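## Task

Pick up the glue stick from the desk and set it inside the storage bin that sits on the low shelf. Viewed from overhead, no part of the glue stick may extend beyond the bin's walls or rest on its rim. At the end the bin must be upright with nearly all of it resting on the shelf, the low shelf must be upright, the gripper must have released the glue stick, and the robot must be standing level, neither fallen nor tilted.

## Robot and tools

Robot: TidyBot++, a wheeled base (0.54 m long, 0.50 m wide, 0.38 m tall) carrying one seven-joint arm with a two-finger gripper. The shoulder sits 0.12 m ahead of the base centre, 0.68 m up. Segments: upper arm 0.42 m, forearm 0.31 m, hand 0.31 m. The arm begins folded, hand down, reaching at most 0.08 m beyond the base front. Cameras: base_camera (pinhole, 644x364) on the base, and wrist_camera (fisheye, 644x476) looking along the hand.

Frames: the base frame has its origin on the floor below the base centre, x ahead, y to the left, z up, in metres. The odometry frame is the base frame as it stood when the scene began. hand_pose reports, in the base frame, the point between the finger pads plus an orientation quaternion; the hand's z axis runs along the fingers and the fingers close along its y axis.

move: one action plus optional cameras and blocking.
- base: an object with any of translate_m (forward +), strafe_m (left +), both metres from -2 to 2, and rotate_rad (counter-clockwise seen from above +, -6.3 to 6.3). These are offsets relative to the base's own axes at the moment the command starts, not positions. A base move gives up after 14 s (time_out).
- joints: absolute targets by name, in radians: joint_1_rad (vertical turn of the whole arm; positive is clockwise from above, the reverse of rotate_rad), joint_2_rad shoulder -2.249 to 2.249 (0 = upper arm vertical, + leans forward), joint_3_rad, joint_4_rad elbow -2.579 to 2.579 (negative bends forward when joint_3 is 3.14), joint_5_rad, joint_6_rad wrist -2.099 to 2.099, joint_7_rad (hand roll; at 1.57 with the hand down, fingers open left-right). Joints 1, 3, 5, 7 are unlimited and take the short way, so send steps below half a turn. gripper_pos is a fraction from 0 (open, ~85 mm gap) to 1 (closed); gap is roughly 85 x (1 - gripper_pos) mm.
- target: a single list of seven numbers, the absolute hand pose in the base frame: x, y, z in metres, then qw, qx, qy, qz. With target, joints may only contain gripper_pos. The controller chooses the joint angles; the path can bend and overshoot. Unreachable poses wander, then report time_out.
- speeds: caps for this action only: translate_m and strafe_m 0.05 to 0.5 m/s, rotate_rad 0.1 to 1.57 rad/s. If translate and strafe are combined, give the cap under just one.
- cameras: list from base_camera, wrist_camera, all; omitted means all, [] means none.
- blocking: true/omitted waits until everything rests; false returns in about half a second while motion continues. A new move overrides only the parts it names.
Unknown keys make a call invalid; out-of-range values get it refused, and a refusal or an unplanned stop cancels the rest of that reply's move, wait and finished_scene calls.

wait: seconds 0 to 10; returns early once running moves settle. stop: brakes everything still moving; braked parts report stopped and may keep pressing. zoom_image: camera name and region [x0, y0, x1, y1] in image pixels from the top-left, at most 504x504, taken from that camera's latest image. finished_scene: scene, the number of the current scene; it ends the scene for good, so the goal must already hold without the robot.

Result lines: move (done, or the worst status), base_status, joint_status, hand_status (done means joints reached the chosen angles; off_target means missed), moving, off_target (rest away from target, maybe still pushing), contact_stop and time_out (unplanned stops), not_followed with "joint command not followed" or "pose unreachable" (a safety check held back arm targets, e.g. self-collision; the gripper still acts), torque_fault, limit_stop_at_motor_heat. joint_positions in radians; hand_pose and hand_target (where the hand would be with all joints at target); base_odometry (wheel-counted, includes slip; heading in rad, -3.142 to 3.142); base_tilt in degrees (forward, right positive); motor_effort in percent of max with the action's peak in brackets; on_its_own; earlier move (after non-blocking moves); pictures naming the image order; ARM HIT, MOTOR HOT, OVER-TEMPERATURE FAULT warnings.

Practical notes: after a target, fix position error by adding (wanted minus hand_pose) to the last target's xyz; to hold still, resend hand_target, not hand_pose. Held loads make the arm sag; never command a loaded joint to its current reading. Gripper off_target at a nonzero reading means an object is held; done at 1 means empty. Closed fingertips reach ~20 mm past the hand point. A downward-pointing hand can rise only to about 0.94 m, and only near the base. When a carried object lands, hand_pose stops dropping while commands continue.

Avoid: dropping or releasing moving objects, slamming or shoving furniture, squeezing an object still resting on something, twisting or yanking while gripping, driving or turning with the arm caught on something high (tipping risk), reaching far out from folded over nearby furniture, swinging an outstretched arm sideways, driving the arm into objects (torque faults pause the arm 10 s), and long stretched or loaded holds that overheat motors. The arm does not avoid obstacles and will keep pushing.

Each tool is called after "Call:" as name([rows], argument=value, ...), one row to a line, values as JSON.

## Session

Call:
move()

Scene clock: 0.00 s.
base_odometry: x=+0.000 y=+0.000 heading=+0.000
base_tilt: forward=+0.1 right=+0.4
base_status: not commanded
joint_positions: joint_1_rad=+0.047 joint_2_rad=-0.377 joint_3_rad=+3.188 joint_4_rad=-2.511 joint_5_rad=-0.024 joint_6_rad=-0.848 joint_7_rad=+1.573 gripper_pos=+0.000
joint_status: not commanded
motor_effort: joint_1_rad=+0 joint_2_rad=-1 joint_3_rad=+1 joint_4_rad=+15 joint_5_rad=+0 joint_6_rad=+2 joint_7_rad=+0
hand_pose: x=+0.2798 y=-0.0063 z=+0.5980 quat_wxyz=(-0.014, +0.995, -0.052, +0.080) (m; base frame)
hand_target: x=+0.2798 y=-0.0063 z=+0.5980 quat_wxyz=(-0.014, +0.995, -0.052, +0.080) (m; base frame)
hand_status: not commanded
pictures: base_camera, wrist_camera

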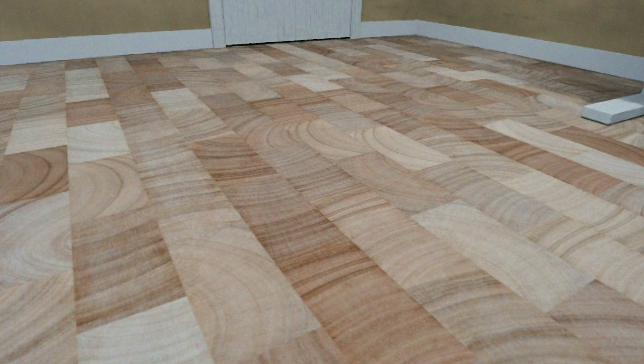

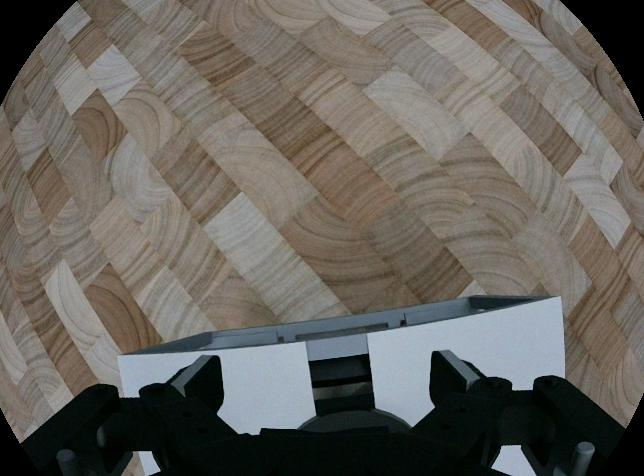

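Call:
move(joints={"joint_6_rad": 0.2}, base={"rotate_rad": -0.9})

Call:
move(base={"rotate_rad": -1.2})

Call:
move(base={"rotate_rad": -1.2})

Call:
move(base={"rotate_rad": -1.2})

Scene clock: 7.27 s.
move: done
base_odometry: x=+0.000 y=+0.000 heading=-0.899
base_tilt: forward=+0.1 right=+0.5
base_status: done
joint_positions: joint_1_rad=+0.048 joint_2_rad=-0.377 joint_3_rad=+3.188 joint_4_rad=-2.509 joint_5_rad=-0.024 joint_6_rad=+0.126 joint_7_rad=+1.573 gripper_pos=+0.000
joint_status: all done
motor_effort: joint_1_rad=+0(1) joint_2_rad=-5(5) joint_3_rad=+0(1) joint_4_rad=+19(20) joint_5_rad=+0(0) joint_6_rad=+8(8) joint_7_rad=+0(1)
hand_pose: x=+0.5112 y=-0.0369 z=+0.7742 quat_wxyz=(+0.013, +0.842, -0.053, +0.537) (m; base frame)
hand_target: x=+0.5195 y=-0.0386 z=+0.7942 quat_wxyz=(+0.015, +0.822, -0.052, +0.567) (m; base frame)
hand_status: not commanded
pictures: base_camera, wrist_camera
camera_calibration:
wrist_camera: T_world_to_cam=[[-0.0947112, -0.991963, -0.0838998, 0.0809767], [-0.45483, 0.118086, -0.882715, 0.968787], [0.885528, -0.0454428, -0.462359, 0.041457], [0, 0, 0, 1]] pos_world=[0.411592, -0.0321906, 0.881125]

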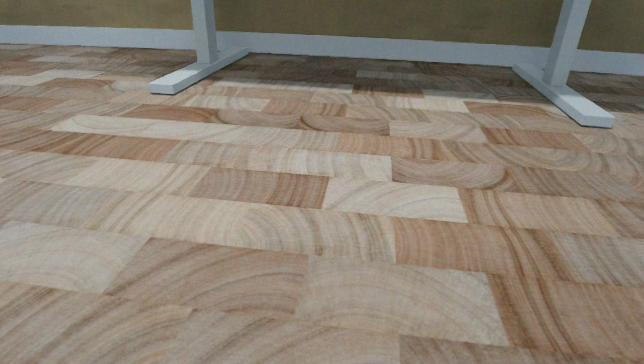

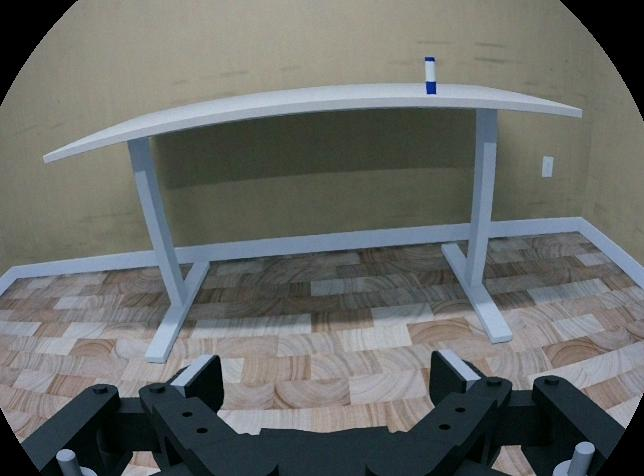

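Scene clock: 9.33 s.
move: done
base_odometry: x=+0.000 y=+0.000 heading=-2.098
base_tilt: forward=+0.2 right=+0.5
base_status: done
joint_positions: joint_1_rad=+0.048 joint_2_rad=-0.377 joint_3_rad=+3.188 joint_4_rad=-2.509 joint_5_rad=-0.024 joint_6_rad=+0.126 joint_7_rad=+1.573 gripper_pos=+0.000
joint_status: not commanded
motor_effort: joint_1_rad=+0(1) joint_2_rad=-5(6) joint_3_rad=+0(2) joint_4_rad=+20(20) joint_5_rad=+0(0) joint_6_rad=+8(9) joint_7_rad=+0(1)
hand_pose: x=+0.5113 y=-0.0370 z=+0.7742 quat_wxyz=(+0.013, +0.842, -0.053, +0.537) (m; base frame)
hand_target: x=+0.5195 y=-0.0386 z=+0.7942 quat_wxyz=(+0.015, +0.822, -0.052, +0.567) (m; base frame)
hand_status: not commanded
pictures: base_camera, wrist_camera
camera_calibration:
wrist_camera: T_world_to_cam=[[-0.0947417, -0.991952, -0.0839972, 0.0810754], [-0.454701, 0.11818, -0.882768, 0.968785], [0.885591, -0.0454413, -0.462238, 0.0413251], [0, 0, 0, 1]] pos_world=[0.411592, -0.0321905, 0.881125]

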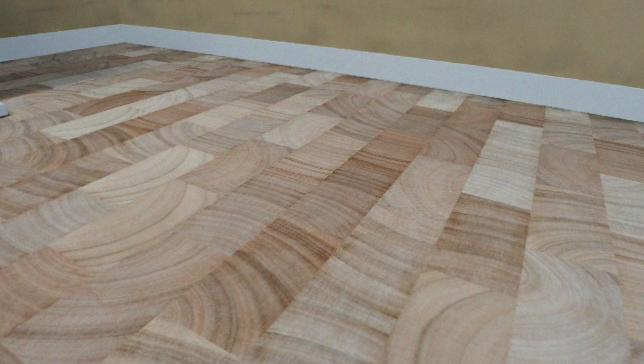

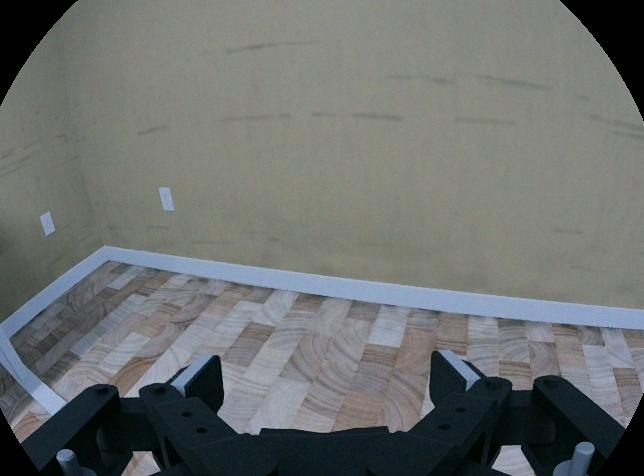

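Scene clock: 11.37 s.
move: done
base_odometry: x=+0.000 y=+0.000 heading=+2.986
base_tilt: forward=+0.2 right=+0.5
base_status: done
joint_positions: joint_1_rad=+0.048 joint_2_rad=-0.377 joint_3_rad=+3.188 joint_4_rad=-2.509 joint_5_rad=-0.024 joint_6_rad=+0.126 joint_7_rad=+1.573 gripper_pos=+0.000
joint_status: not commanded
motor_effort: joint_1_rad=+0(1) joint_2_rad=-5(6) joint_3_rad=+1(2) joint_4_rad=+20(20) joint_5_rad=+0(0) joint_6_rad=+8(9) joint_7_rad=+0(1)
hand_pose: x=+0.5113 y=-0.0370 z=+0.7742 quat_wxyz=(+0.013, +0.842, -0.053, +0.537) (m; base frame)
hand_target: x=+0.5195 y=-0.0386 z=+0.7942 quat_wxyz=(+0.015, +0.822, -0.052, +0.567) (m; base frame)
hand_status: not commanded
pictures: base_camera, wrist_camera
camera_calibration:
wrist_camera: T_world_to_cam=[[-0.0948335, -0.991946, -0.083959, 0.0809807], [-0.45469, 0.118188, -0.882773, 0.968796], [0.885587, -0.0455411, -0.462236, 0.0413171], [0, 0, 0, 1]] pos_world=[0.411592, -0.0322904, 0.881125]

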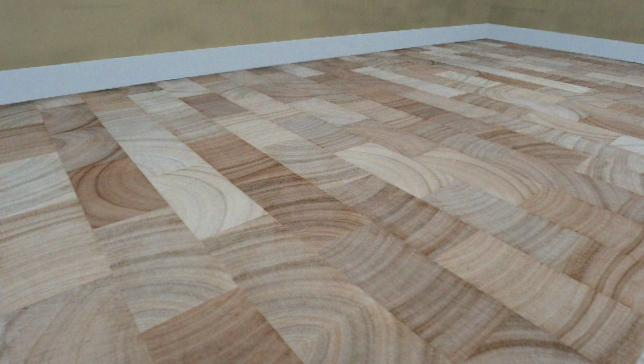

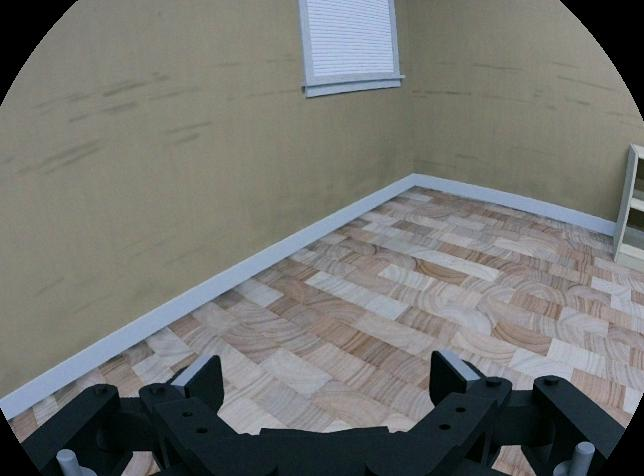

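Scene clock: 13.40 s.
move: done
base_odometry: x=+0.000 y=+0.000 heading=+1.787
base_tilt: forward=+0.1 right=+0.5
base_status: done
joint_positions: joint_1_rad=+0.048 joint_2_rad=-0.377 joint_3_rad=+3.188 joint_4_rad=-2.509 joint_5_rad=-0.024 joint_6_rad=+0.126 joint_7_rad=+1.573 gripper_pos=+0.000
joint_status: not commanded
motor_effort: joint_1_rad=+0(1) joint_2_rad=-5(6) joint_3_rad=+0(2) joint_4_rad=+20(20) joint_5_rad=+0(0) joint_6_rad=+8(9) joint_7_rad=+0(1)
hand_pose: x=+0.5113 y=-0.0370 z=+0.7742 quat_wxyz=(+0.013, +0.842, -0.053, +0.537) (m; base frame)
hand_target: x=+0.5195 y=-0.0386 z=+0.7942 quat_wxyz=(+0.015, +0.822, -0.052, +0.567) (m; base frame)
hand_status: not commanded
pictures: base_camera, wrist_camera
camera_calibration:
wrist_camera: T_world_to_cam=[[-0.094909, -0.991942, -0.0839287, 0.0809853], [-0.45456, 0.11819, -0.88284, 0.968801], [0.885645, -0.0456388, -0.462114, 0.0411822], [0, 0, 0, 1]] pos_world=[0.411592, -0.0322903, 0.881124]

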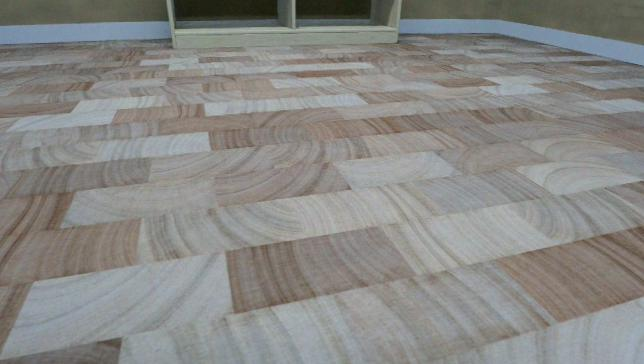

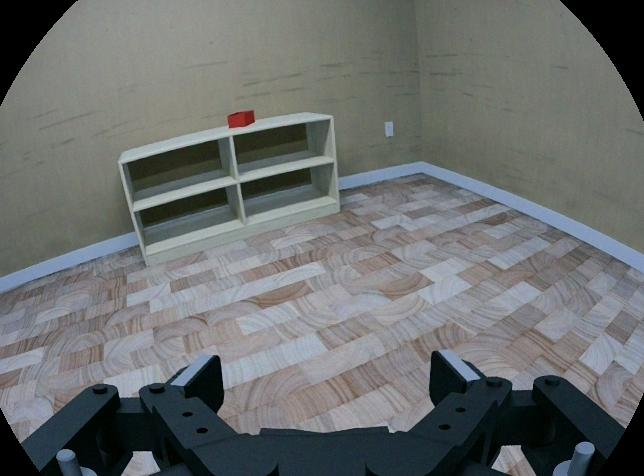

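Call:
zoom_image(camera="wrist_camera", region=[180, 80, 300, 160])

Call:
move(base={"rotate_rad": -2.787}, cameras=[])

Call:
move(base={"translate_m": 0.45, "strafe_m": -0.3})

Call:
zoom_image(camera="wrist_camera", region=[200, 0, 500, 300])

Scaled by 4.200.

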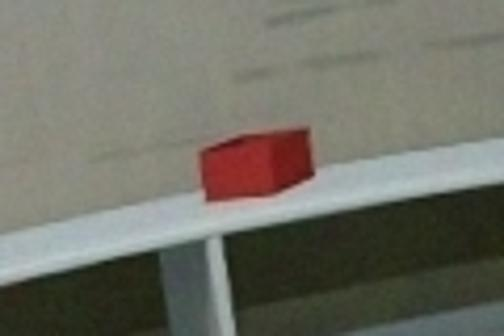

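Scene clock: 33.70 s.
move: done
base_odometry: x=+0.000 y=+0.000 heading=-0.999
base_tilt: forward=+0.2 right=+0.5
base_status: done
joint_positions: joint_1_rad=+0.048 joint_2_rad=-0.377 joint_3_rad=+3.188 joint_4_rad=-2.509 joint_5_rad=-0.024 joint_6_rad=+0.126 joint_7_rad=+1.573 gripper_pos=+0.000
joint_status: not commanded
motor_effort: joint_1_rad=+0(1) joint_2_rad=-5(6) joint_3_rad=+0(2) joint_4_rad=+20(20) joint_5_rad=+0(0) joint_6_rad=+8(9) joint_7_rad=+0(1)
hand_pose: x=+0.5113 y=-0.0370 z=+0.7743 quat_wxyz=(+0.013, +0.842, -0.053, +0.537) (m; base frame)
hand_target: x=+0.5195 y=-0.0386 z=+0.7942 quat_wxyz=(+0.015, +0.822, -0.052, +0.567) (m; base frame)
hand_status: not commanded
pictures: none
No camera images: "cameras" was empty.

Scene clock: 36.20 s.
move: done
base_odometry: x=-0.009 y=-0.541 heading=-1.000
base_tilt: forward=+0.2 right=+0.5
base_status: done
joint_positions: joint_1_rad=+0.048 joint_2_rad=-0.377 joint_3_rad=+3.188 joint_4_rad=-2.509 joint_5_rad=-0.024 joint_6_rad=+0.127 joint_7_rad=+1.573 gripper_pos=+0.000
joint_status: not commanded
motor_effort: joint_1_rad=+0(1) joint_2_rad=-5(8) joint_3_rad=+0(2) joint_4_rad=+20(20) joint_5_rad=+0(0) joint_6_rad=+7(9) joint_7_rad=+0(1)
hand_pose: x=+0.5114 y=-0.0370 z=+0.7745 quat_wxyz=(+0.013, +0.841, -0.053, +0.538) (m; base frame)
hand_target: x=+0.5195 y=-0.0386 z=+0.7942 quat_wxyz=(+0.015, +0.822, -0.052, +0.567) (m; base frame)
hand_status: not commanded
pictures: base_camera, wrist_camera
camera_calibration:
wrist_camera: T_world_to_cam=[[-0.0947837, -0.991953, -0.0839328, 0.0809535], [-0.453701, 0.118091, -0.883295, 0.969021], [0.886099, -0.0456416, -0.461243, 0.040319], [0, 0, 0, 1]] pos_world=[0.411592, -0.0322904, 0.881323]

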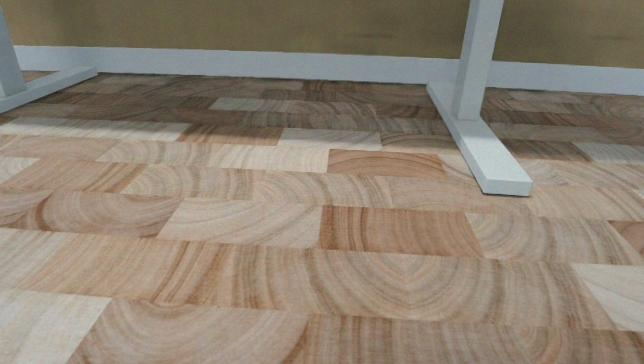

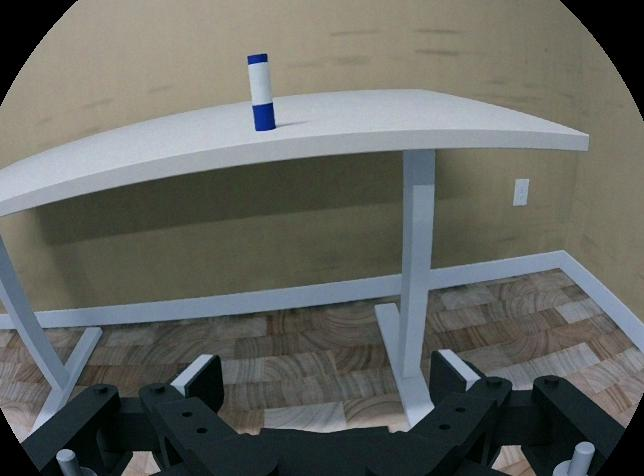

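Scaled by 1.680.

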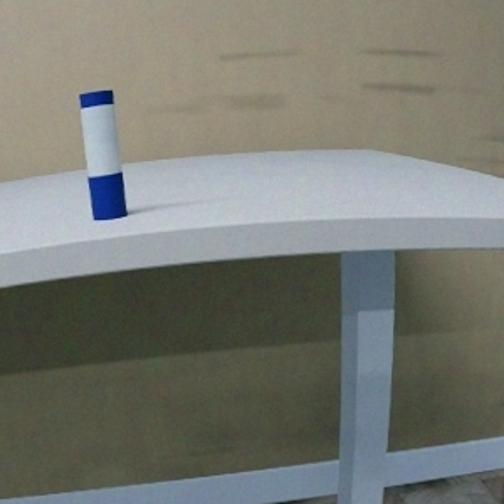

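Call:
move(target=[0.5, 0.0, 1.0, 0, 0.940, 0, 0.342])

Call:
move(base={"translate_m": 0.25})

Scene clock: 55.83 s.
move: done
base_odometry: x=-0.009 y=-0.541 heading=-1.000
base_tilt: forward=+0.2 right=+0.5
base_status: not commanded
joint_positions: joint_1_rad=+0.001 joint_2_rad=-0.257 joint_3_rad=+3.178 joint_4_rad=-1.329 joint_5_rad=-0.024 joint_6_rad=-1.277 joint_7_rad=+1.573 gripper_pos=+0.000
joint_status: not commanded
motor_effort: joint_1_rad=+0(1) joint_2_rad=-9(10) joint_3_rad=+0(1) joint_4_rad=+19(23) joint_5_rad=+0(1) joint_6_rad=+7(9) joint_7_rad=+0(1)
hand_pose: x=+0.5103 y=-0.0091 z=+1.0207 quat_wxyz=(-0.009, +0.922, -0.017, +0.386) (m; base frame)
hand_target: x=+0.5000 y=+0.0000 z=+1.0000 quat_wxyz=(+0.000, +0.940, +0.000, +0.342) (m; base frame)
hand_status: done (0.025 m and 5.8 deg from the pose sent, 0.229 m and 25.9 deg at the start)
pictures: base_camera, wrist_camera
camera_calibration:
wrist_camera: T_world_to_cam=[[-0.0330762, -0.996484, -0.0769841, 0.0905818], [-0.732438, 0.0765763, -0.676513, 1.11349], [0.680029, 0.0340096, -0.732396, 0.538761], [0, 0, 0, 1]] pos_world=[0.452183, -0.0133264, 1.15485]

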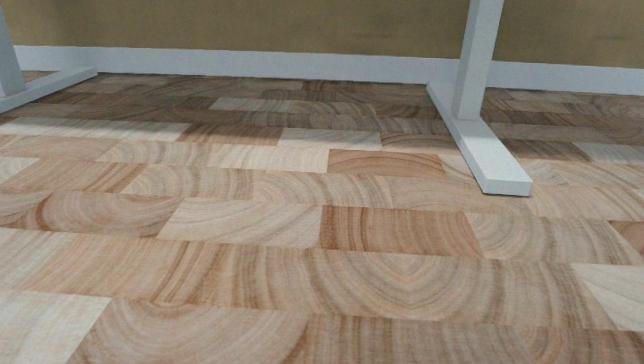

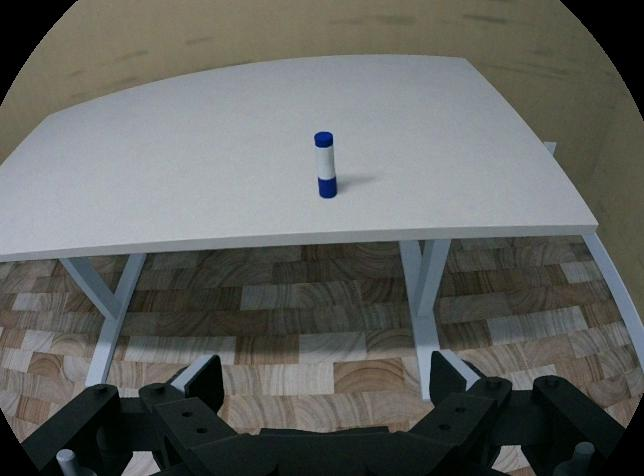

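Scene clock: 57.53 s.
move: done
base_odometry: x=+0.126 y=-0.751 heading=-1.000
base_tilt: forward=+0.2 right=+0.5
base_status: done
joint_positions: joint_1_rad=+0.001 joint_2_rad=-0.233 joint_3_rad=+3.177 joint_4_rad=-1.327 joint_5_rad=-0.024 joint_6_rad=-1.282 joint_7_rad=+1.573 gripper_pos=+0.000
joint_status: not commanded
motor_effort: joint_1_rad=+0(1) joint_2_rad=-10(14) joint_3_rad=+0(1) joint_4_rad=+19(20) joint_5_rad=+0(1) joint_6_rad=+6(7) joint_7_rad=+0(1)
hand_pose: x=+0.5171 y=-0.0083 z=+1.0111 quat_wxyz=(-0.009, +0.927, -0.016, +0.373) (m; base frame)
hand_target: x=+0.5000 y=+0.0000 z=+1.0000 quat_wxyz=(+0.000, +0.940, +0.000, +0.342) (m; base frame)
hand_status: not commanded
pictures: base_camera, wrist_camera
camera_calibration:
wrist_camera: T_world_to_cam=[[-0.0334483, -0.996555, -0.0758942, 0.089922], [-0.750676, 0.0751832, -0.656378, 1.10093], [0.659823, 0.0350172, -0.750605, 0.555999], [0, 0, 0, 1]] pos_world=[0.46259, -0.0126289, 1.14679]

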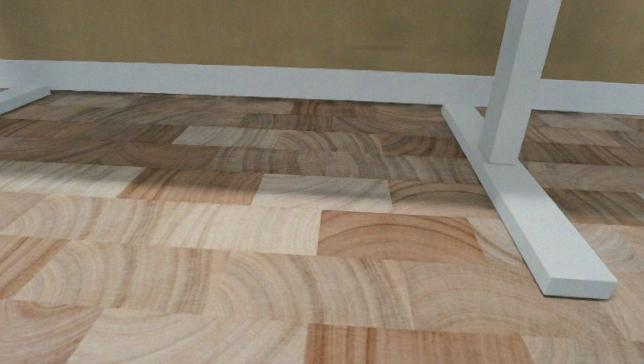

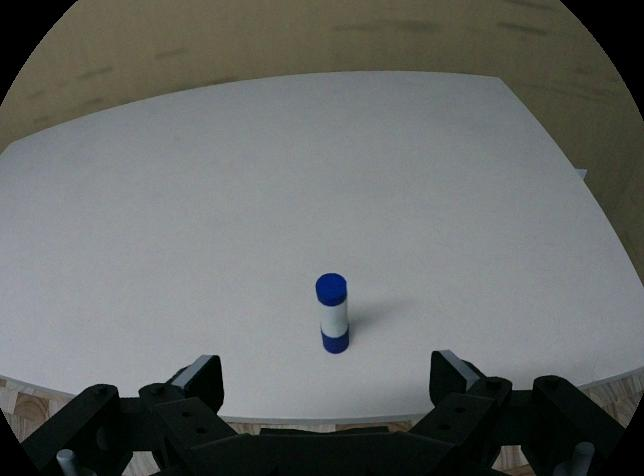

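Call:
move(target=[0.57, -0.012, 0.95, 0, 0.930, 0, 0.367])

Scene clock: 65.30 s.
move: done
base_odometry: x=+0.126 y=-0.751 heading=-1.000
base_tilt: forward=+0.2 right=+0.5
base_status: not commanded
joint_positions: joint_1_rad=+0.001 joint_2_rad=-0.167 joint_3_rad=+3.177 joint_4_rad=-1.460 joint_5_rad=-0.024 joint_6_rad=-1.149 joint_7_rad=+1.580 gripper_pos=+0.000
joint_status: not commanded
motor_effort: joint_1_rad=+0(0) joint_2_rad=-13(16) joint_3_rad=+1(1) joint_4_rad=+21(22) joint_5_rad=+0(1) joint_6_rad=+6(7) joint_7_rad=+0(1)
hand_pose: x=+0.5523 y=-0.0091 z=+0.9451 quat_wxyz=(-0.007, +0.939, -0.015, +0.343) (m; base frame)
hand_target: x=+0.5700 y=-0.0120 z=+0.9499 quat_wxyz=(+0.000, +0.930, +0.000, +0.367) (m; base frame)
hand_status: done (0.019 m and 3.5 deg from the pose sent, 0.081 m and 2.2 deg at the start)
pictures: base_camera, wrist_camera
camera_calibration:
wrist_camera: T_world_to_cam=[[-0.0360693, -0.996878, -0.070232, 0.0815202], [-0.791866, 0.0713812, -0.606509, 1.0597], [0.609629, 0.033738, -0.791969, 0.549952], [0, 0, 0, 1]] pos_world=[0.506812, -0.012931, 1.08399]

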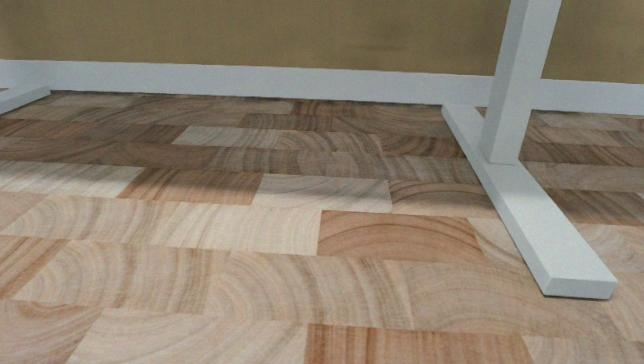

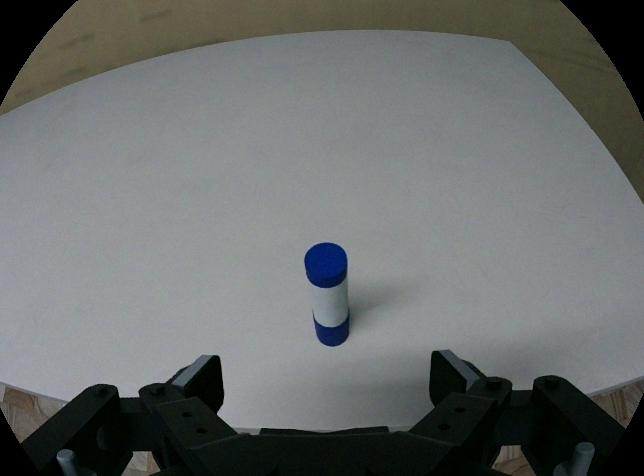

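Call:
move(target=[0.648, -0.014, 0.892, 0, 0.930, 0, 0.367])

Scene clock: 69.97 s.
move: done
base_odometry: x=+0.126 y=-0.751 heading=-1.000
base_tilt: forward=+0.2 right=+0.5
base_status: not commanded
joint_positions: joint_1_rad=+0.001 joint_2_rad=+0.001 joint_3_rad=+3.177 joint_4_rad=-1.501 joint_5_rad=-0.024 joint_6_rad=-0.952 joint_7_rad=+1.593 gripper_pos=+0.000
joint_status: not commanded
motor_effort: joint_1_rad=+0(0) joint_2_rad=-20(24) joint_3_rad=+0(1) joint_4_rad=+21(22) joint_5_rad=+0(0) joint_6_rad=+5(7) joint_7_rad=+0(1)
hand_pose: x=+0.6309 y=-0.0113 z=+0.8838 quat_wxyz=(-0.001, +0.941, -0.010, +0.337) (m; base frame)
hand_target: x=+0.6480 y=-0.0140 z=+0.8920 quat_wxyz=(+0.000, +0.930, +0.000, +0.367) (m; base frame)
hand_status: done (0.019 m and 3.8 deg from the pose sent, 0.110 m and 3.5 deg at the start)
pictures: base_camera, wrist_camera
camera_calibration:
wrist_camera: T_world_to_cam=[[-0.0319224, -0.997887, -0.0565949, 0.0630549], [-0.799912, 0.0594572, -0.597165, 1.08161], [0.599268, 0.026208, -0.80012, 0.467224], [0, 0, 0, 1]] pos_world=[0.587218, -0.0136331, 1.02331]

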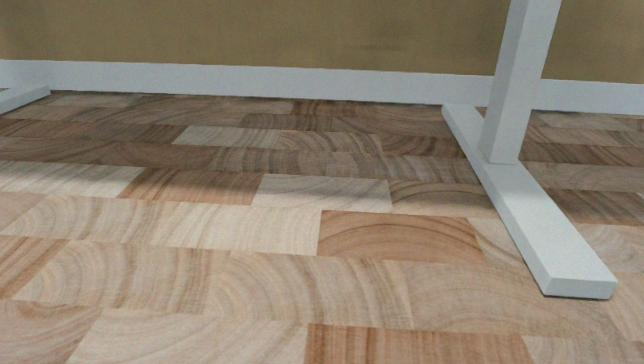

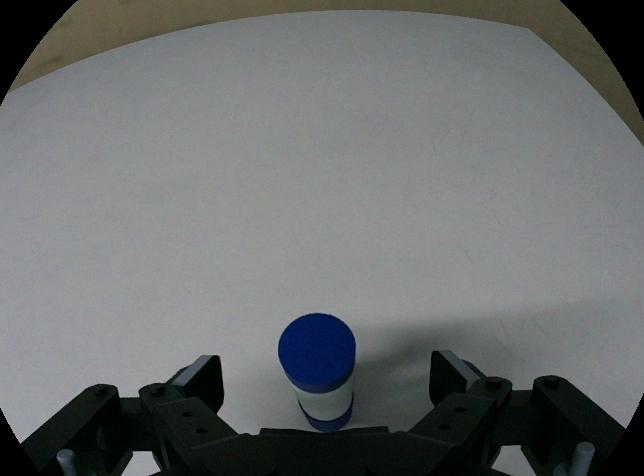

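Call:
move(joints={"gripper_pos": 0.8})

Scene clock: 74.97 s.
move: off_target
base_odometry: x=+0.126 y=-0.751 heading=-1.000
base_tilt: forward=+0.2 right=+0.4
base_status: not commanded
joint_positions: joint_1_rad=+0.001 joint_2_rad=+0.001 joint_3_rad=+3.177 joint_4_rad=-1.501 joint_5_rad=-0.024 joint_6_rad=-0.949 joint_7_rad=+1.593 gripper_pos=+0.760
joint_status: gripper_pos off_target (ended at +0.760, target +0.800)
motor_effort: joint_1_rad=+0(0) joint_2_rad=-20(20) joint_3_rad=+0(1) joint_4_rad=+21(22) joint_5_rad=+0(0) joint_6_rad=+6(6) joint_7_rad=+0(1)
hand_pose: x=+0.6317 y=-0.0114 z=+0.8844 quat_wxyz=(-0.001, +0.941, -0.010, +0.339) (m; base frame)
hand_target: x=+0.6480 y=-0.0140 z=+0.8920 quat_wxyz=(+0.000, +0.930, +0.000, +0.367) (m; base frame)
hand_status: not commanded
pictures: base_camera, wrist_camera
camera_calibration:
wrist_camera: T_world_to_cam=[[-0.0314848, -0.997913, -0.056372, 0.0626097], [-0.798079, 0.0590542, -0.599652, 1.08369], [0.60173, 0.0261094, -0.798273, 0.464042], [0, 0, 0, 1]] pos_world=[0.587616, -0.0136334, 1.0238]

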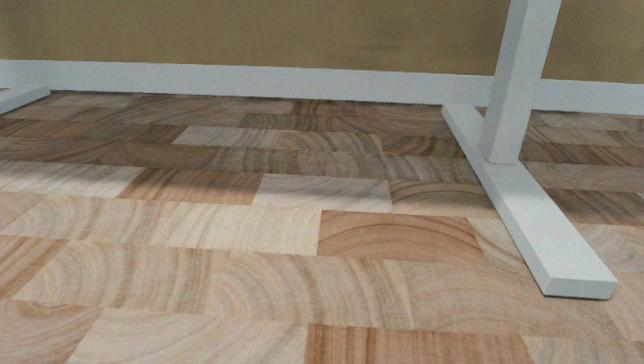

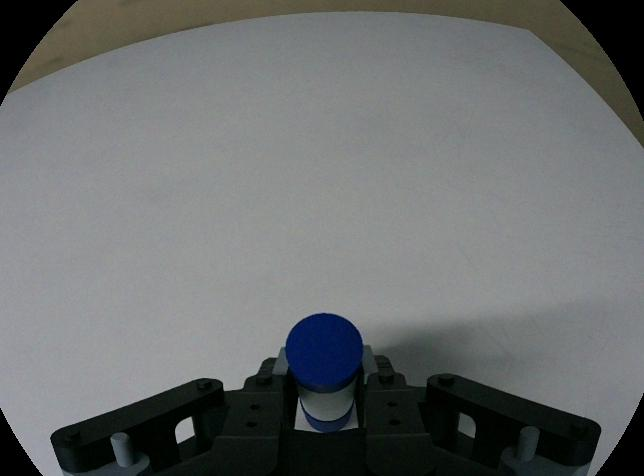

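Call:
move(target=[0.6, -0.014, 0.98, 0, 0.930, 0, 0.367], cameras=["wrist_camera"])

Call:
move(joints={"gripper_pos": 0.88}, base={"translate_m": -0.4}, cameras=[])

Call:
move(base={"rotate_rad": 3.14})

Scene clock: 89.00 s.
move: done
base_odometry: x=+0.126 y=-0.751 heading=-1.000
base_tilt: forward=+0.2 right=+0.5
base_status: not commanded
joint_positions: joint_1_rad=+0.001 joint_2_rad=-0.059 joint_3_rad=+3.177 joint_4_rad=-1.304 joint_5_rad=-0.024 joint_6_rad=-1.085 joint_7_rad=+1.593 gripper_pos=+0.760
joint_status: not commanded
motor_effort: joint_1_rad=+0(0) joint_2_rad=-18(23) joint_3_rad=+0(1) joint_4_rad=+21(22) joint_5_rad=+0(1) joint_6_rad=+7(8) joint_7_rad=+0(1)
hand_pose: x=+0.6182 y=-0.0110 z=+0.9887 quat_wxyz=(-0.001, +0.918, -0.008, +0.395) (m; base frame)
hand_target: x=+0.6000 y=-0.0140 z=+0.9800 quat_wxyz=(+0.000, +0.930, +0.000, +0.367) (m; base frame)
hand_status: done (0.020 m and 3.6 deg from the pose sent, 0.101 m and 3.7 deg at the start)
pictures: wrist_camera
camera_calibration:
wrist_camera: T_world_to_cam=[[-0.0214934, -0.998165, -0.0566034, 0.0624619], [-0.719367, 0.0547581, -0.692468, 1.1785], [0.694298, 0.0258351, -0.719224, 0.420047], [0, 0, 0, 1]] pos_world=[0.557479, -0.0130371, 1.12172]

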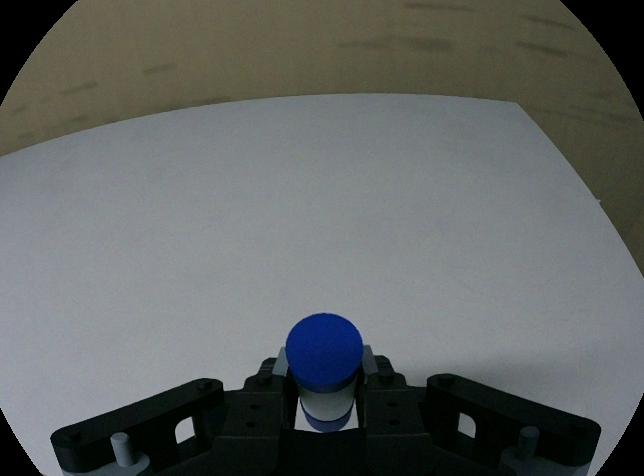

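Scene clock: 91.17 s.
move: off_target
base_odometry: x=-0.090 y=-0.415 heading=-1.000
base_tilt: forward=+0.1 right=+0.5
base_status: done
joint_positions: joint_1_rad=+0.000 joint_2_rad=-0.073 joint_3_rad=+3.179 joint_4_rad=-1.303 joint_5_rad=-0.024 joint_6_rad=-1.091 joint_7_rad=+1.593 gripper_pos=+0.760
joint_status: gripper_pos off_target (ended at +0.760, target +0.880)
motor_effort: joint_1_rad=+0(3) joint_2_rad=-17(23) joint_3_rad=+0(3) joint_4_rad=+21(22) joint_5_rad=-1(1) joint_6_rad=+7(8) joint_7_rad=+0(1)
hand_pose: x=+0.6128 y=-0.0115 z=+0.9942 quat_wxyz=(-0.001, +0.917, -0.008, +0.399) (m; base frame)
hand_target: x=+0.6000 y=-0.0140 z=+0.9800 quat_wxyz=(+0.000, +0.930, +0.000, +0.367) (m; base frame)
hand_status: not commanded
pictures: none
No camera images: "cameras" was empty.

Scene clock: 94.53 s.
move: done
base_odometry: x=-0.090 y=-0.415 heading=+2.139
base_tilt: forward=+0.2 right=+0.5
base_status: done
joint_positions: joint_1_rad=-0.003 joint_2_rad=-0.072 joint_3_rad=+3.184 joint_4_rad=-1.303 joint_5_rad=-0.024 joint_6_rad=-1.091 joint_7_rad=+1.593 gripper_pos=+0.760
joint_status: not commanded
motor_effort: joint_1_rad=+0(3) joint_2_rad=-17(21) joint_3_rad=+0(3) joint_4_rad=+21(22) joint_5_rad=+0(2) joint_6_rad=+6(8) joint_7_rad=+0(1)
hand_pose: x=+0.6132 y=-0.0123 z=+0.9937 quat_wxyz=(-0.001, +0.917, -0.009, +0.399) (m; base frame)
hand_target: x=+0.6000 y=-0.0140 z=+0.9800 quat_wxyz=(+0.000, +0.930, +0.000, +0.367) (m; base frame)
hand_status: not commanded
pictures: base_camera, wrist_camera
camera_calibration:
wrist_camera: T_world_to_cam=[[-0.0235843, -0.998076, -0.057346, 0.0632895], [-0.714441, 0.0569508, -0.697374, 1.18027], [0.699298, 0.0245232, -0.714409, 0.419349], [0, 0, 0, 1]] pos_world=[0.551477, -0.0143335, 1.12631]

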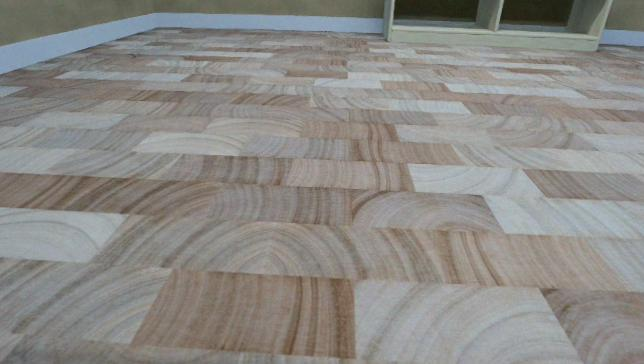

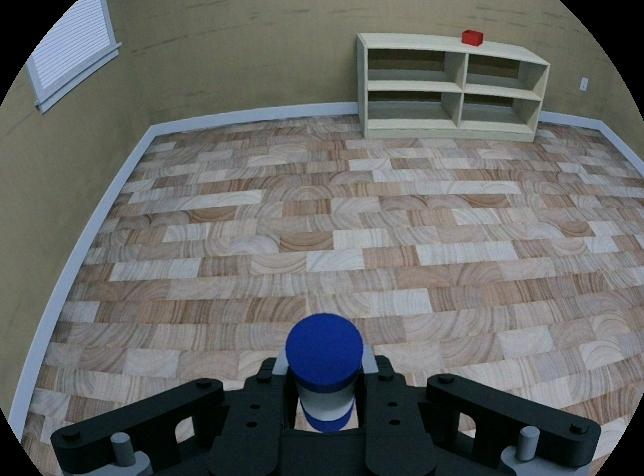

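Call:
move(base={"translate_m": 1.7, "strafe_m": -1.0})

Call:
zoom_image(camera="wrist_camera", region=[150, 0, 500, 250])

Scene clock: 102.83 s.
move: done
base_odometry: x=-0.162 y=+1.556 heading=+2.140
base_tilt: forward=+0.2 right=+0.5
base_status: done
joint_positions: joint_1_rad=-0.003 joint_2_rad=-0.071 joint_3_rad=+3.184 joint_4_rad=-1.303 joint_5_rad=-0.024 joint_6_rad=-1.091 joint_7_rad=+1.593 gripper_pos=+0.760
joint_status: not commanded
motor_effort: joint_1_rad=+0(1) joint_2_rad=-18(20) joint_3_rad=+0(2) joint_4_rad=+21(22) joint_5_rad=+0(1) joint_6_rad=+7(8) joint_7_rad=+0(1)
hand_pose: x=+0.6134 y=-0.0123 z=+0.9932 quat_wxyz=(-0.001, +0.917, -0.009, +0.398) (m; base frame)
hand_target: x=+0.6000 y=-0.0140 z=+0.9800 quat_wxyz=(+0.000, +0.930, +0.000, +0.367) (m; base frame)
hand_status: not commanded
pictures: base_camera, wrist_camera
camera_calibration:
wrist_camera: T_world_to_cam=[[-0.0236528, -0.998076, -0.0573149, 0.0632789], [-0.715278, 0.0569486, -0.696516, 1.17978], [0.69844, 0.0245215, -0.715249, 0.420203], [0, 0, 0, 1]] pos_world=[0.551877, -0.0143335, 1.12591]

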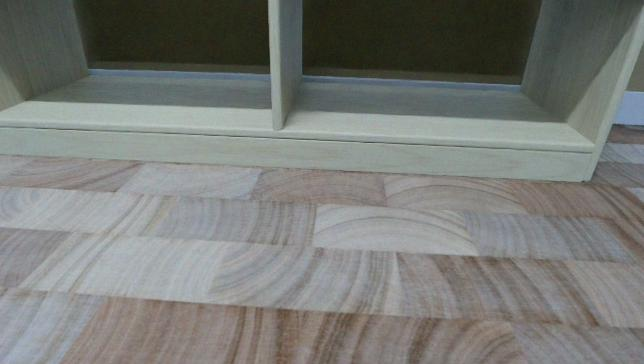

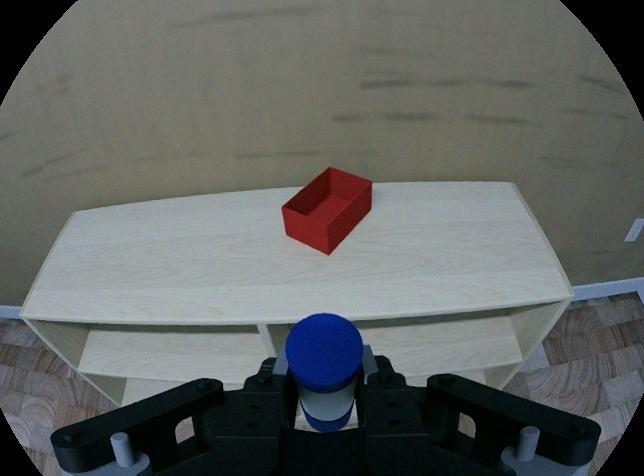

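Scaled by 1.440.

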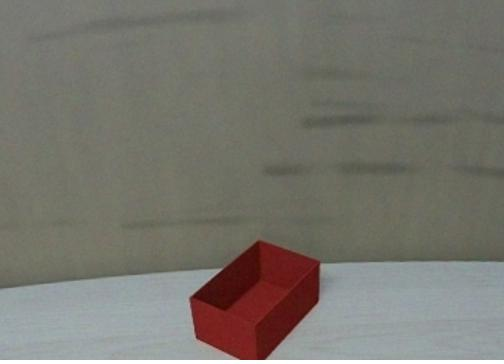

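Call:
move(base={"translate_m": 0.5, "strafe_m": 0.0}, speeds={"translate_m": 0.25})

Scene clock: 142.10 s.
move: done
base_odometry: x=-0.432 y=+1.978 heading=+2.140
base_tilt: forward=+0.2 right=+0.5
base_status: done
joint_positions: joint_1_rad=-0.003 joint_2_rad=-0.068 joint_3_rad=+3.184 joint_4_rad=-1.303 joint_5_rad=-0.024 joint_6_rad=-1.091 joint_7_rad=+1.593 gripper_pos=+0.760
joint_status: not commanded
motor_effort: joint_1_rad=+0(1) joint_2_rad=-17(21) joint_3_rad=+1(2) joint_4_rad=+21(22) joint_5_rad=+0(1) joint_6_rad=+6(8) joint_7_rad=+1(1)
hand_pose: x=+0.6143 y=-0.0123 z=+0.9917 quat_wxyz=(-0.001, +0.918, -0.009, +0.396) (m; base frame)
hand_target: x=+0.6000 y=-0.0140 z=+0.9800 quat_wxyz=(+0.000, +0.930, +0.000, +0.367) (m; base frame)
hand_status: not commanded
pictures: base_camera, wrist_camera
camera_calibration:
wrist_camera: T_world_to_cam=[[-0.0237742, -0.998073, -0.0573082, 0.0633891], [-0.717593, 0.0569493, -0.69413, 1.17833], [0.696056, 0.0246216, -0.717565, 0.422219], [0, 0, 0, 1]] pos_world=[0.553178, -0.0142336, 1.12451]

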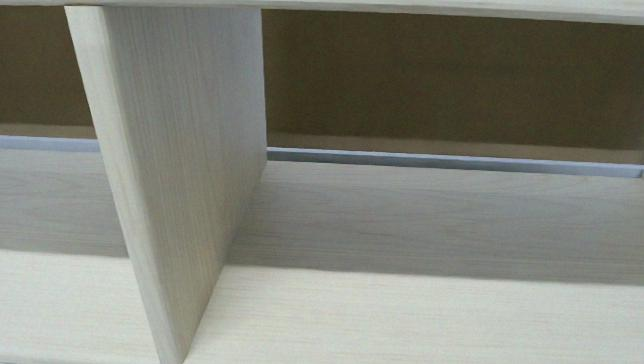

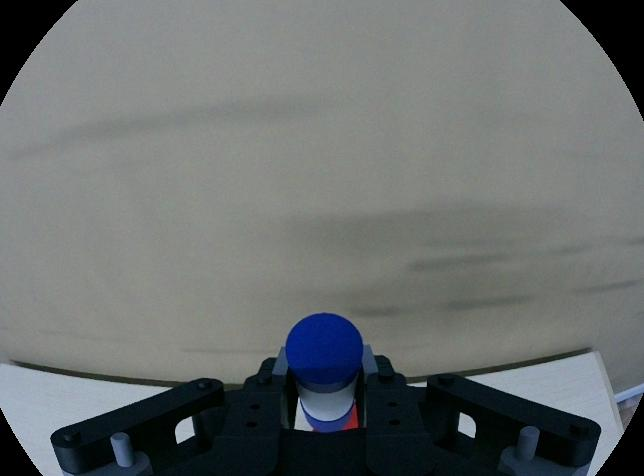

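Call:
move(target=[0.56, -0.03, 0.89, 0, 0.9455, -0.3256, 0])

Scene clock: 146.90 s.
move: done
base_odometry: x=-0.432 y=+1.978 heading=+2.140
base_tilt: forward=+0.2 right=+0.5
base_status: not commanded
joint_positions: joint_1_rad=-0.003 joint_2_rad=+0.358 joint_3_rad=+3.272 joint_4_rad=-0.794 joint_5_rad=-0.024 joint_6_rad=-1.911 joint_7_rad=+1.062 gripper_pos=+0.760
joint_status: not commanded
motor_effort: joint_1_rad=+0(1) joint_2_rad=-29(31) joint_3_rad=+0(1) joint_4_rad=+17(21) joint_5_rad=+0(1) joint_6_rad=+0(7) joint_7_rad=+0(1)
hand_pose: x=+0.5779 y=-0.0369 z=+0.8938 quat_wxyz=(+0.004, +0.952, -0.303, +0.042) (m; base frame)
hand_target: x=+0.5600 y=-0.0300 z=+0.8900 quat_wxyz=(+0.000, +0.946, -0.326, +0.000) (m; base frame)
hand_status: done (0.020 m and 5.5 deg from the pose sent, 0.117 m and 58.9 deg at the start)
pictures: base_camera, wrist_camera
camera_calibration:
wrist_camera: T_world_to_cam=[[-0.60838, -0.792104, -0.0494413, 0.370764], [-0.791502, 0.610134, -0.0355151, 0.560208], [0.0582974, 0.0175262, -0.998145, 0.996997], [0, 0, 0, 1]] pos_world=[0.610849, -0.0655921, 1.03337]

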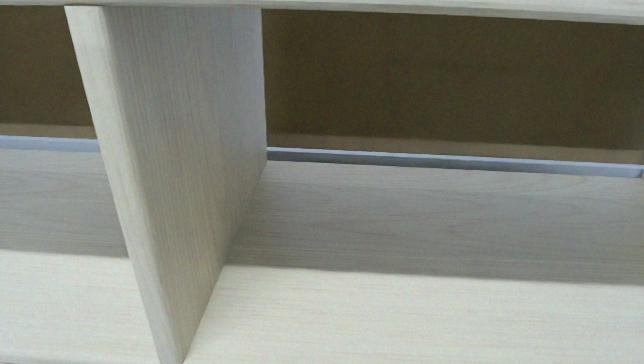

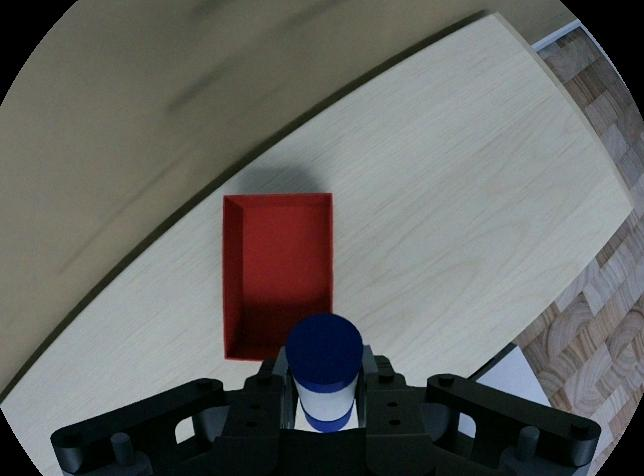

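Call:
move(base={"translate_m": 0.09}, speeds={"translate_m": 0.15}, cameras=[])

Call:
move(target=[0.54, -0.03, 0.87, -0.0567, 0.931, -0.3207, -0.1645])

Scene clock: 157.80 s.
move: done
base_odometry: x=-0.480 y=+2.054 heading=+2.140
base_tilt: forward=+0.2 right=+0.5
base_status: done
joint_positions: joint_1_rad=-0.003 joint_2_rad=+0.367 joint_3_rad=+3.273 joint_4_rad=-0.792 joint_5_rad=-0.024 joint_6_rad=-1.919 joint_7_rad=+1.061 gripper_pos=+0.760
joint_status: not commanded
motor_effort: joint_1_rad=+0(2) joint_2_rad=-29(33) joint_3_rad=+0(1) joint_4_rad=+16(17) joint_5_rad=+0(1) joint_6_rad=+0(2) joint_7_rad=+0(1)
hand_pose: x=+0.5777 y=-0.0370 z=+0.8901 quat_wxyz=(+0.006, +0.952, -0.305, +0.035) (m; base frame)
hand_target: x=+0.5600 y=-0.0300 z=+0.8900 quat_wxyz=(+0.000, +0.946, -0.326, +0.000) (m; base frame)
hand_status: not commanded
pictures: none
No camera images: "cameras" was empty.

Scene clock: 159.30 s.
move: off_target
base_odometry: x=-0.480 y=+2.054 heading=+2.140
base_tilt: forward=+0.2 right=+0.5
base_status: not commanded
joint_positions: joint_1_rad=+0.153 joint_2_rad=+0.556 joint_3_rad=+3.254 joint_4_rad=-0.611 joint_5_rad=-0.184 joint_6_rad=-2.008 joint_7_rad=+1.054 gripper_pos=+0.760
joint_status: not commanded
motor_effort: joint_1_rad=+0(1) joint_2_rad=-35(38) joint_3_rad=+0(1) joint_4_rad=+16(17) joint_5_rad=-1(1) joint_6_rad=+1(2) joint_7_rad=+0(1)
hand_pose: x=+0.6186 y=-0.0612 z=+0.8531 quat_wxyz=(-0.052, +0.939, -0.338, -0.024) (m; base frame)
hand_target: x=+0.6010 y=-0.0359 z=+0.8578 quat_wxyz=(-0.079, +0.937, -0.333, -0.067) (m; base frame)
hand_status: off_target (0.086 m and 16.3 deg from the pose sent, 0.043 m and 24.2 deg at the start; a joint's target at an end of its range on 27 of 27 steps)
pictures: base_camera, wrist_camera
camera_calibration:
wrist_camera: T_world_to_cam=[[-0.668342, -0.736446, -0.104719, 0.461923], [-0.743377, 0.656222, 0.12947, 0.438126], [-0.026629, 0.164376, -0.986038, 1.0056], [0, 0, 0, 1]] pos_world=[0.661194, -0.112624, 0.983213]

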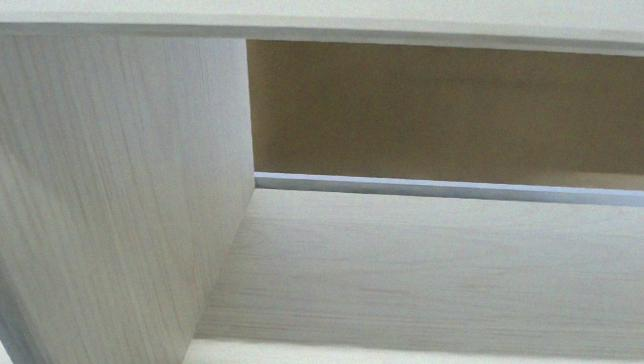

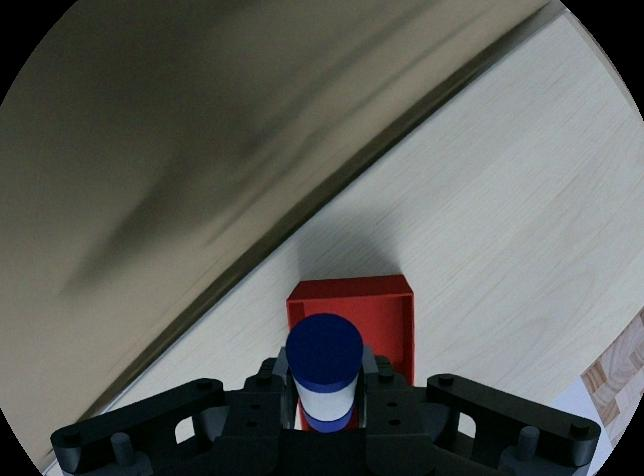

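Call:
move(target=[0.53, -0.015, 0.83, -0.0227, 0.943, -0.3248, -0.066])

Scene clock: 173.30 s.
move: done
base_odometry: x=-0.480 y=+2.054 heading=+2.140
base_tilt: forward=+0.2 right=+0.5
base_status: not commanded
joint_positions: joint_1_rad=+0.027 joint_2_rad=+0.348 joint_3_rad=+3.255 joint_4_rad=-1.034 joint_5_rad=-0.178 joint_6_rad=-1.959 joint_7_rad=+1.054 gripper_pos=+0.760
joint_status: not commanded
motor_effort: joint_1_rad=+0(1) joint_2_rad=-28(36) joint_3_rad=+0(1) joint_4_rad=+16(17) joint_5_rad=-1(1) joint_6_rad=-1(2) joint_7_rad=+0(1)
hand_pose: x=+0.5141 y=+0.0061 z=+0.8339 quat_wxyz=(-0.046, +0.948, -0.295, -0.110) (m; base frame)
hand_target: x=+0.5300 y=-0.0150 z=+0.8300 quat_wxyz=(-0.023, +0.943, -0.325, -0.066) (m; base frame)
hand_status: done (0.027 m and 6.7 deg from the pose sent, 0.103 m and 6.1 deg at the start)
pictures: base_camera, wrist_camera
camera_calibration:
wrist_camera: T_world_to_cam=[[-0.606065, -0.794417, -0.0398317, 0.353764], [-0.769797, 0.573203, 0.280805, 0.206624], [-0.200244, 0.200848, -0.958938, 1.03933], [0, 0, 0, 1]] pos_world=[0.581583, -0.0461495, 0.952726]

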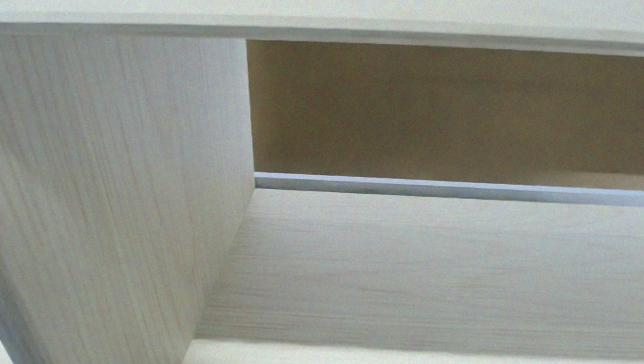

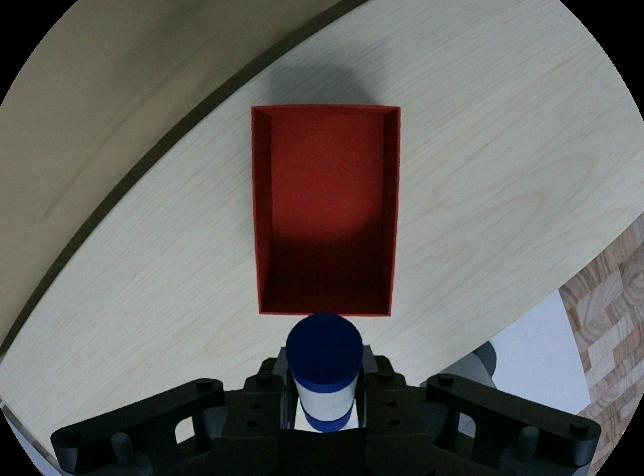

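Call:
move(target=[0.566, -0.040, 0.785, -0.0227, 0.943, -0.3248, -0.066])

Scene clock: 183.43 s.
move: done
base_odometry: x=-0.480 y=+2.054 heading=+2.140
base_tilt: forward=+0.2 right=+0.5
base_status: not commanded
joint_positions: joint_1_rad=+0.051 joint_2_rad=+0.411 joint_3_rad=+3.263 joint_4_rad=-1.051 joint_5_rad=-0.178 joint_6_rad=-1.863 joint_7_rad=+1.060 gripper_pos=+0.760
joint_status: not commanded
motor_effort: joint_1_rad=+0(1) joint_2_rad=-30(33) joint_3_rad=+0(1) joint_4_rad=+16(17) joint_5_rad=-1(1) joint_6_rad=-1(2) joint_7_rad=+0(1)
hand_pose: x=+0.5473 y=-0.0094 z=+0.7984 quat_wxyz=(-0.047, +0.943, -0.313, -0.100) (m; base frame)
hand_target: x=+0.5660 y=-0.0400 z=+0.7850 quat_wxyz=(-0.023, +0.943, -0.325, -0.066) (m; base frame)
hand_status: done (0.038 m and 4.9 deg from the pose sent, 0.085 m and 6.7 deg at the start)
pictures: base_camera, wrist_camera
camera_calibration:
wrist_camera: T_world_to_cam=[[-0.636147, -0.770368, -0.0430206, 0.379436], [-0.750977, 0.60541, 0.263651, 0.254692], [-0.177063, 0.200028, -0.963658, 1.006], [0, 0, 0, 1]] pos_world=[0.610771, -0.0631168, 0.918615]

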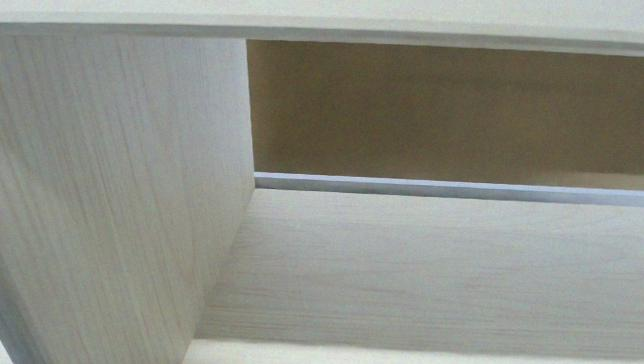

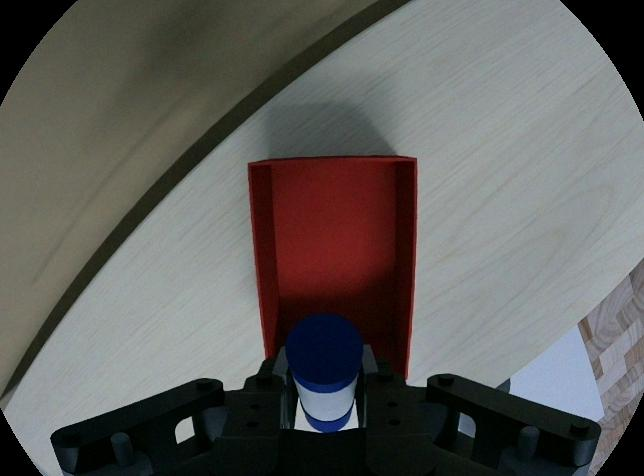

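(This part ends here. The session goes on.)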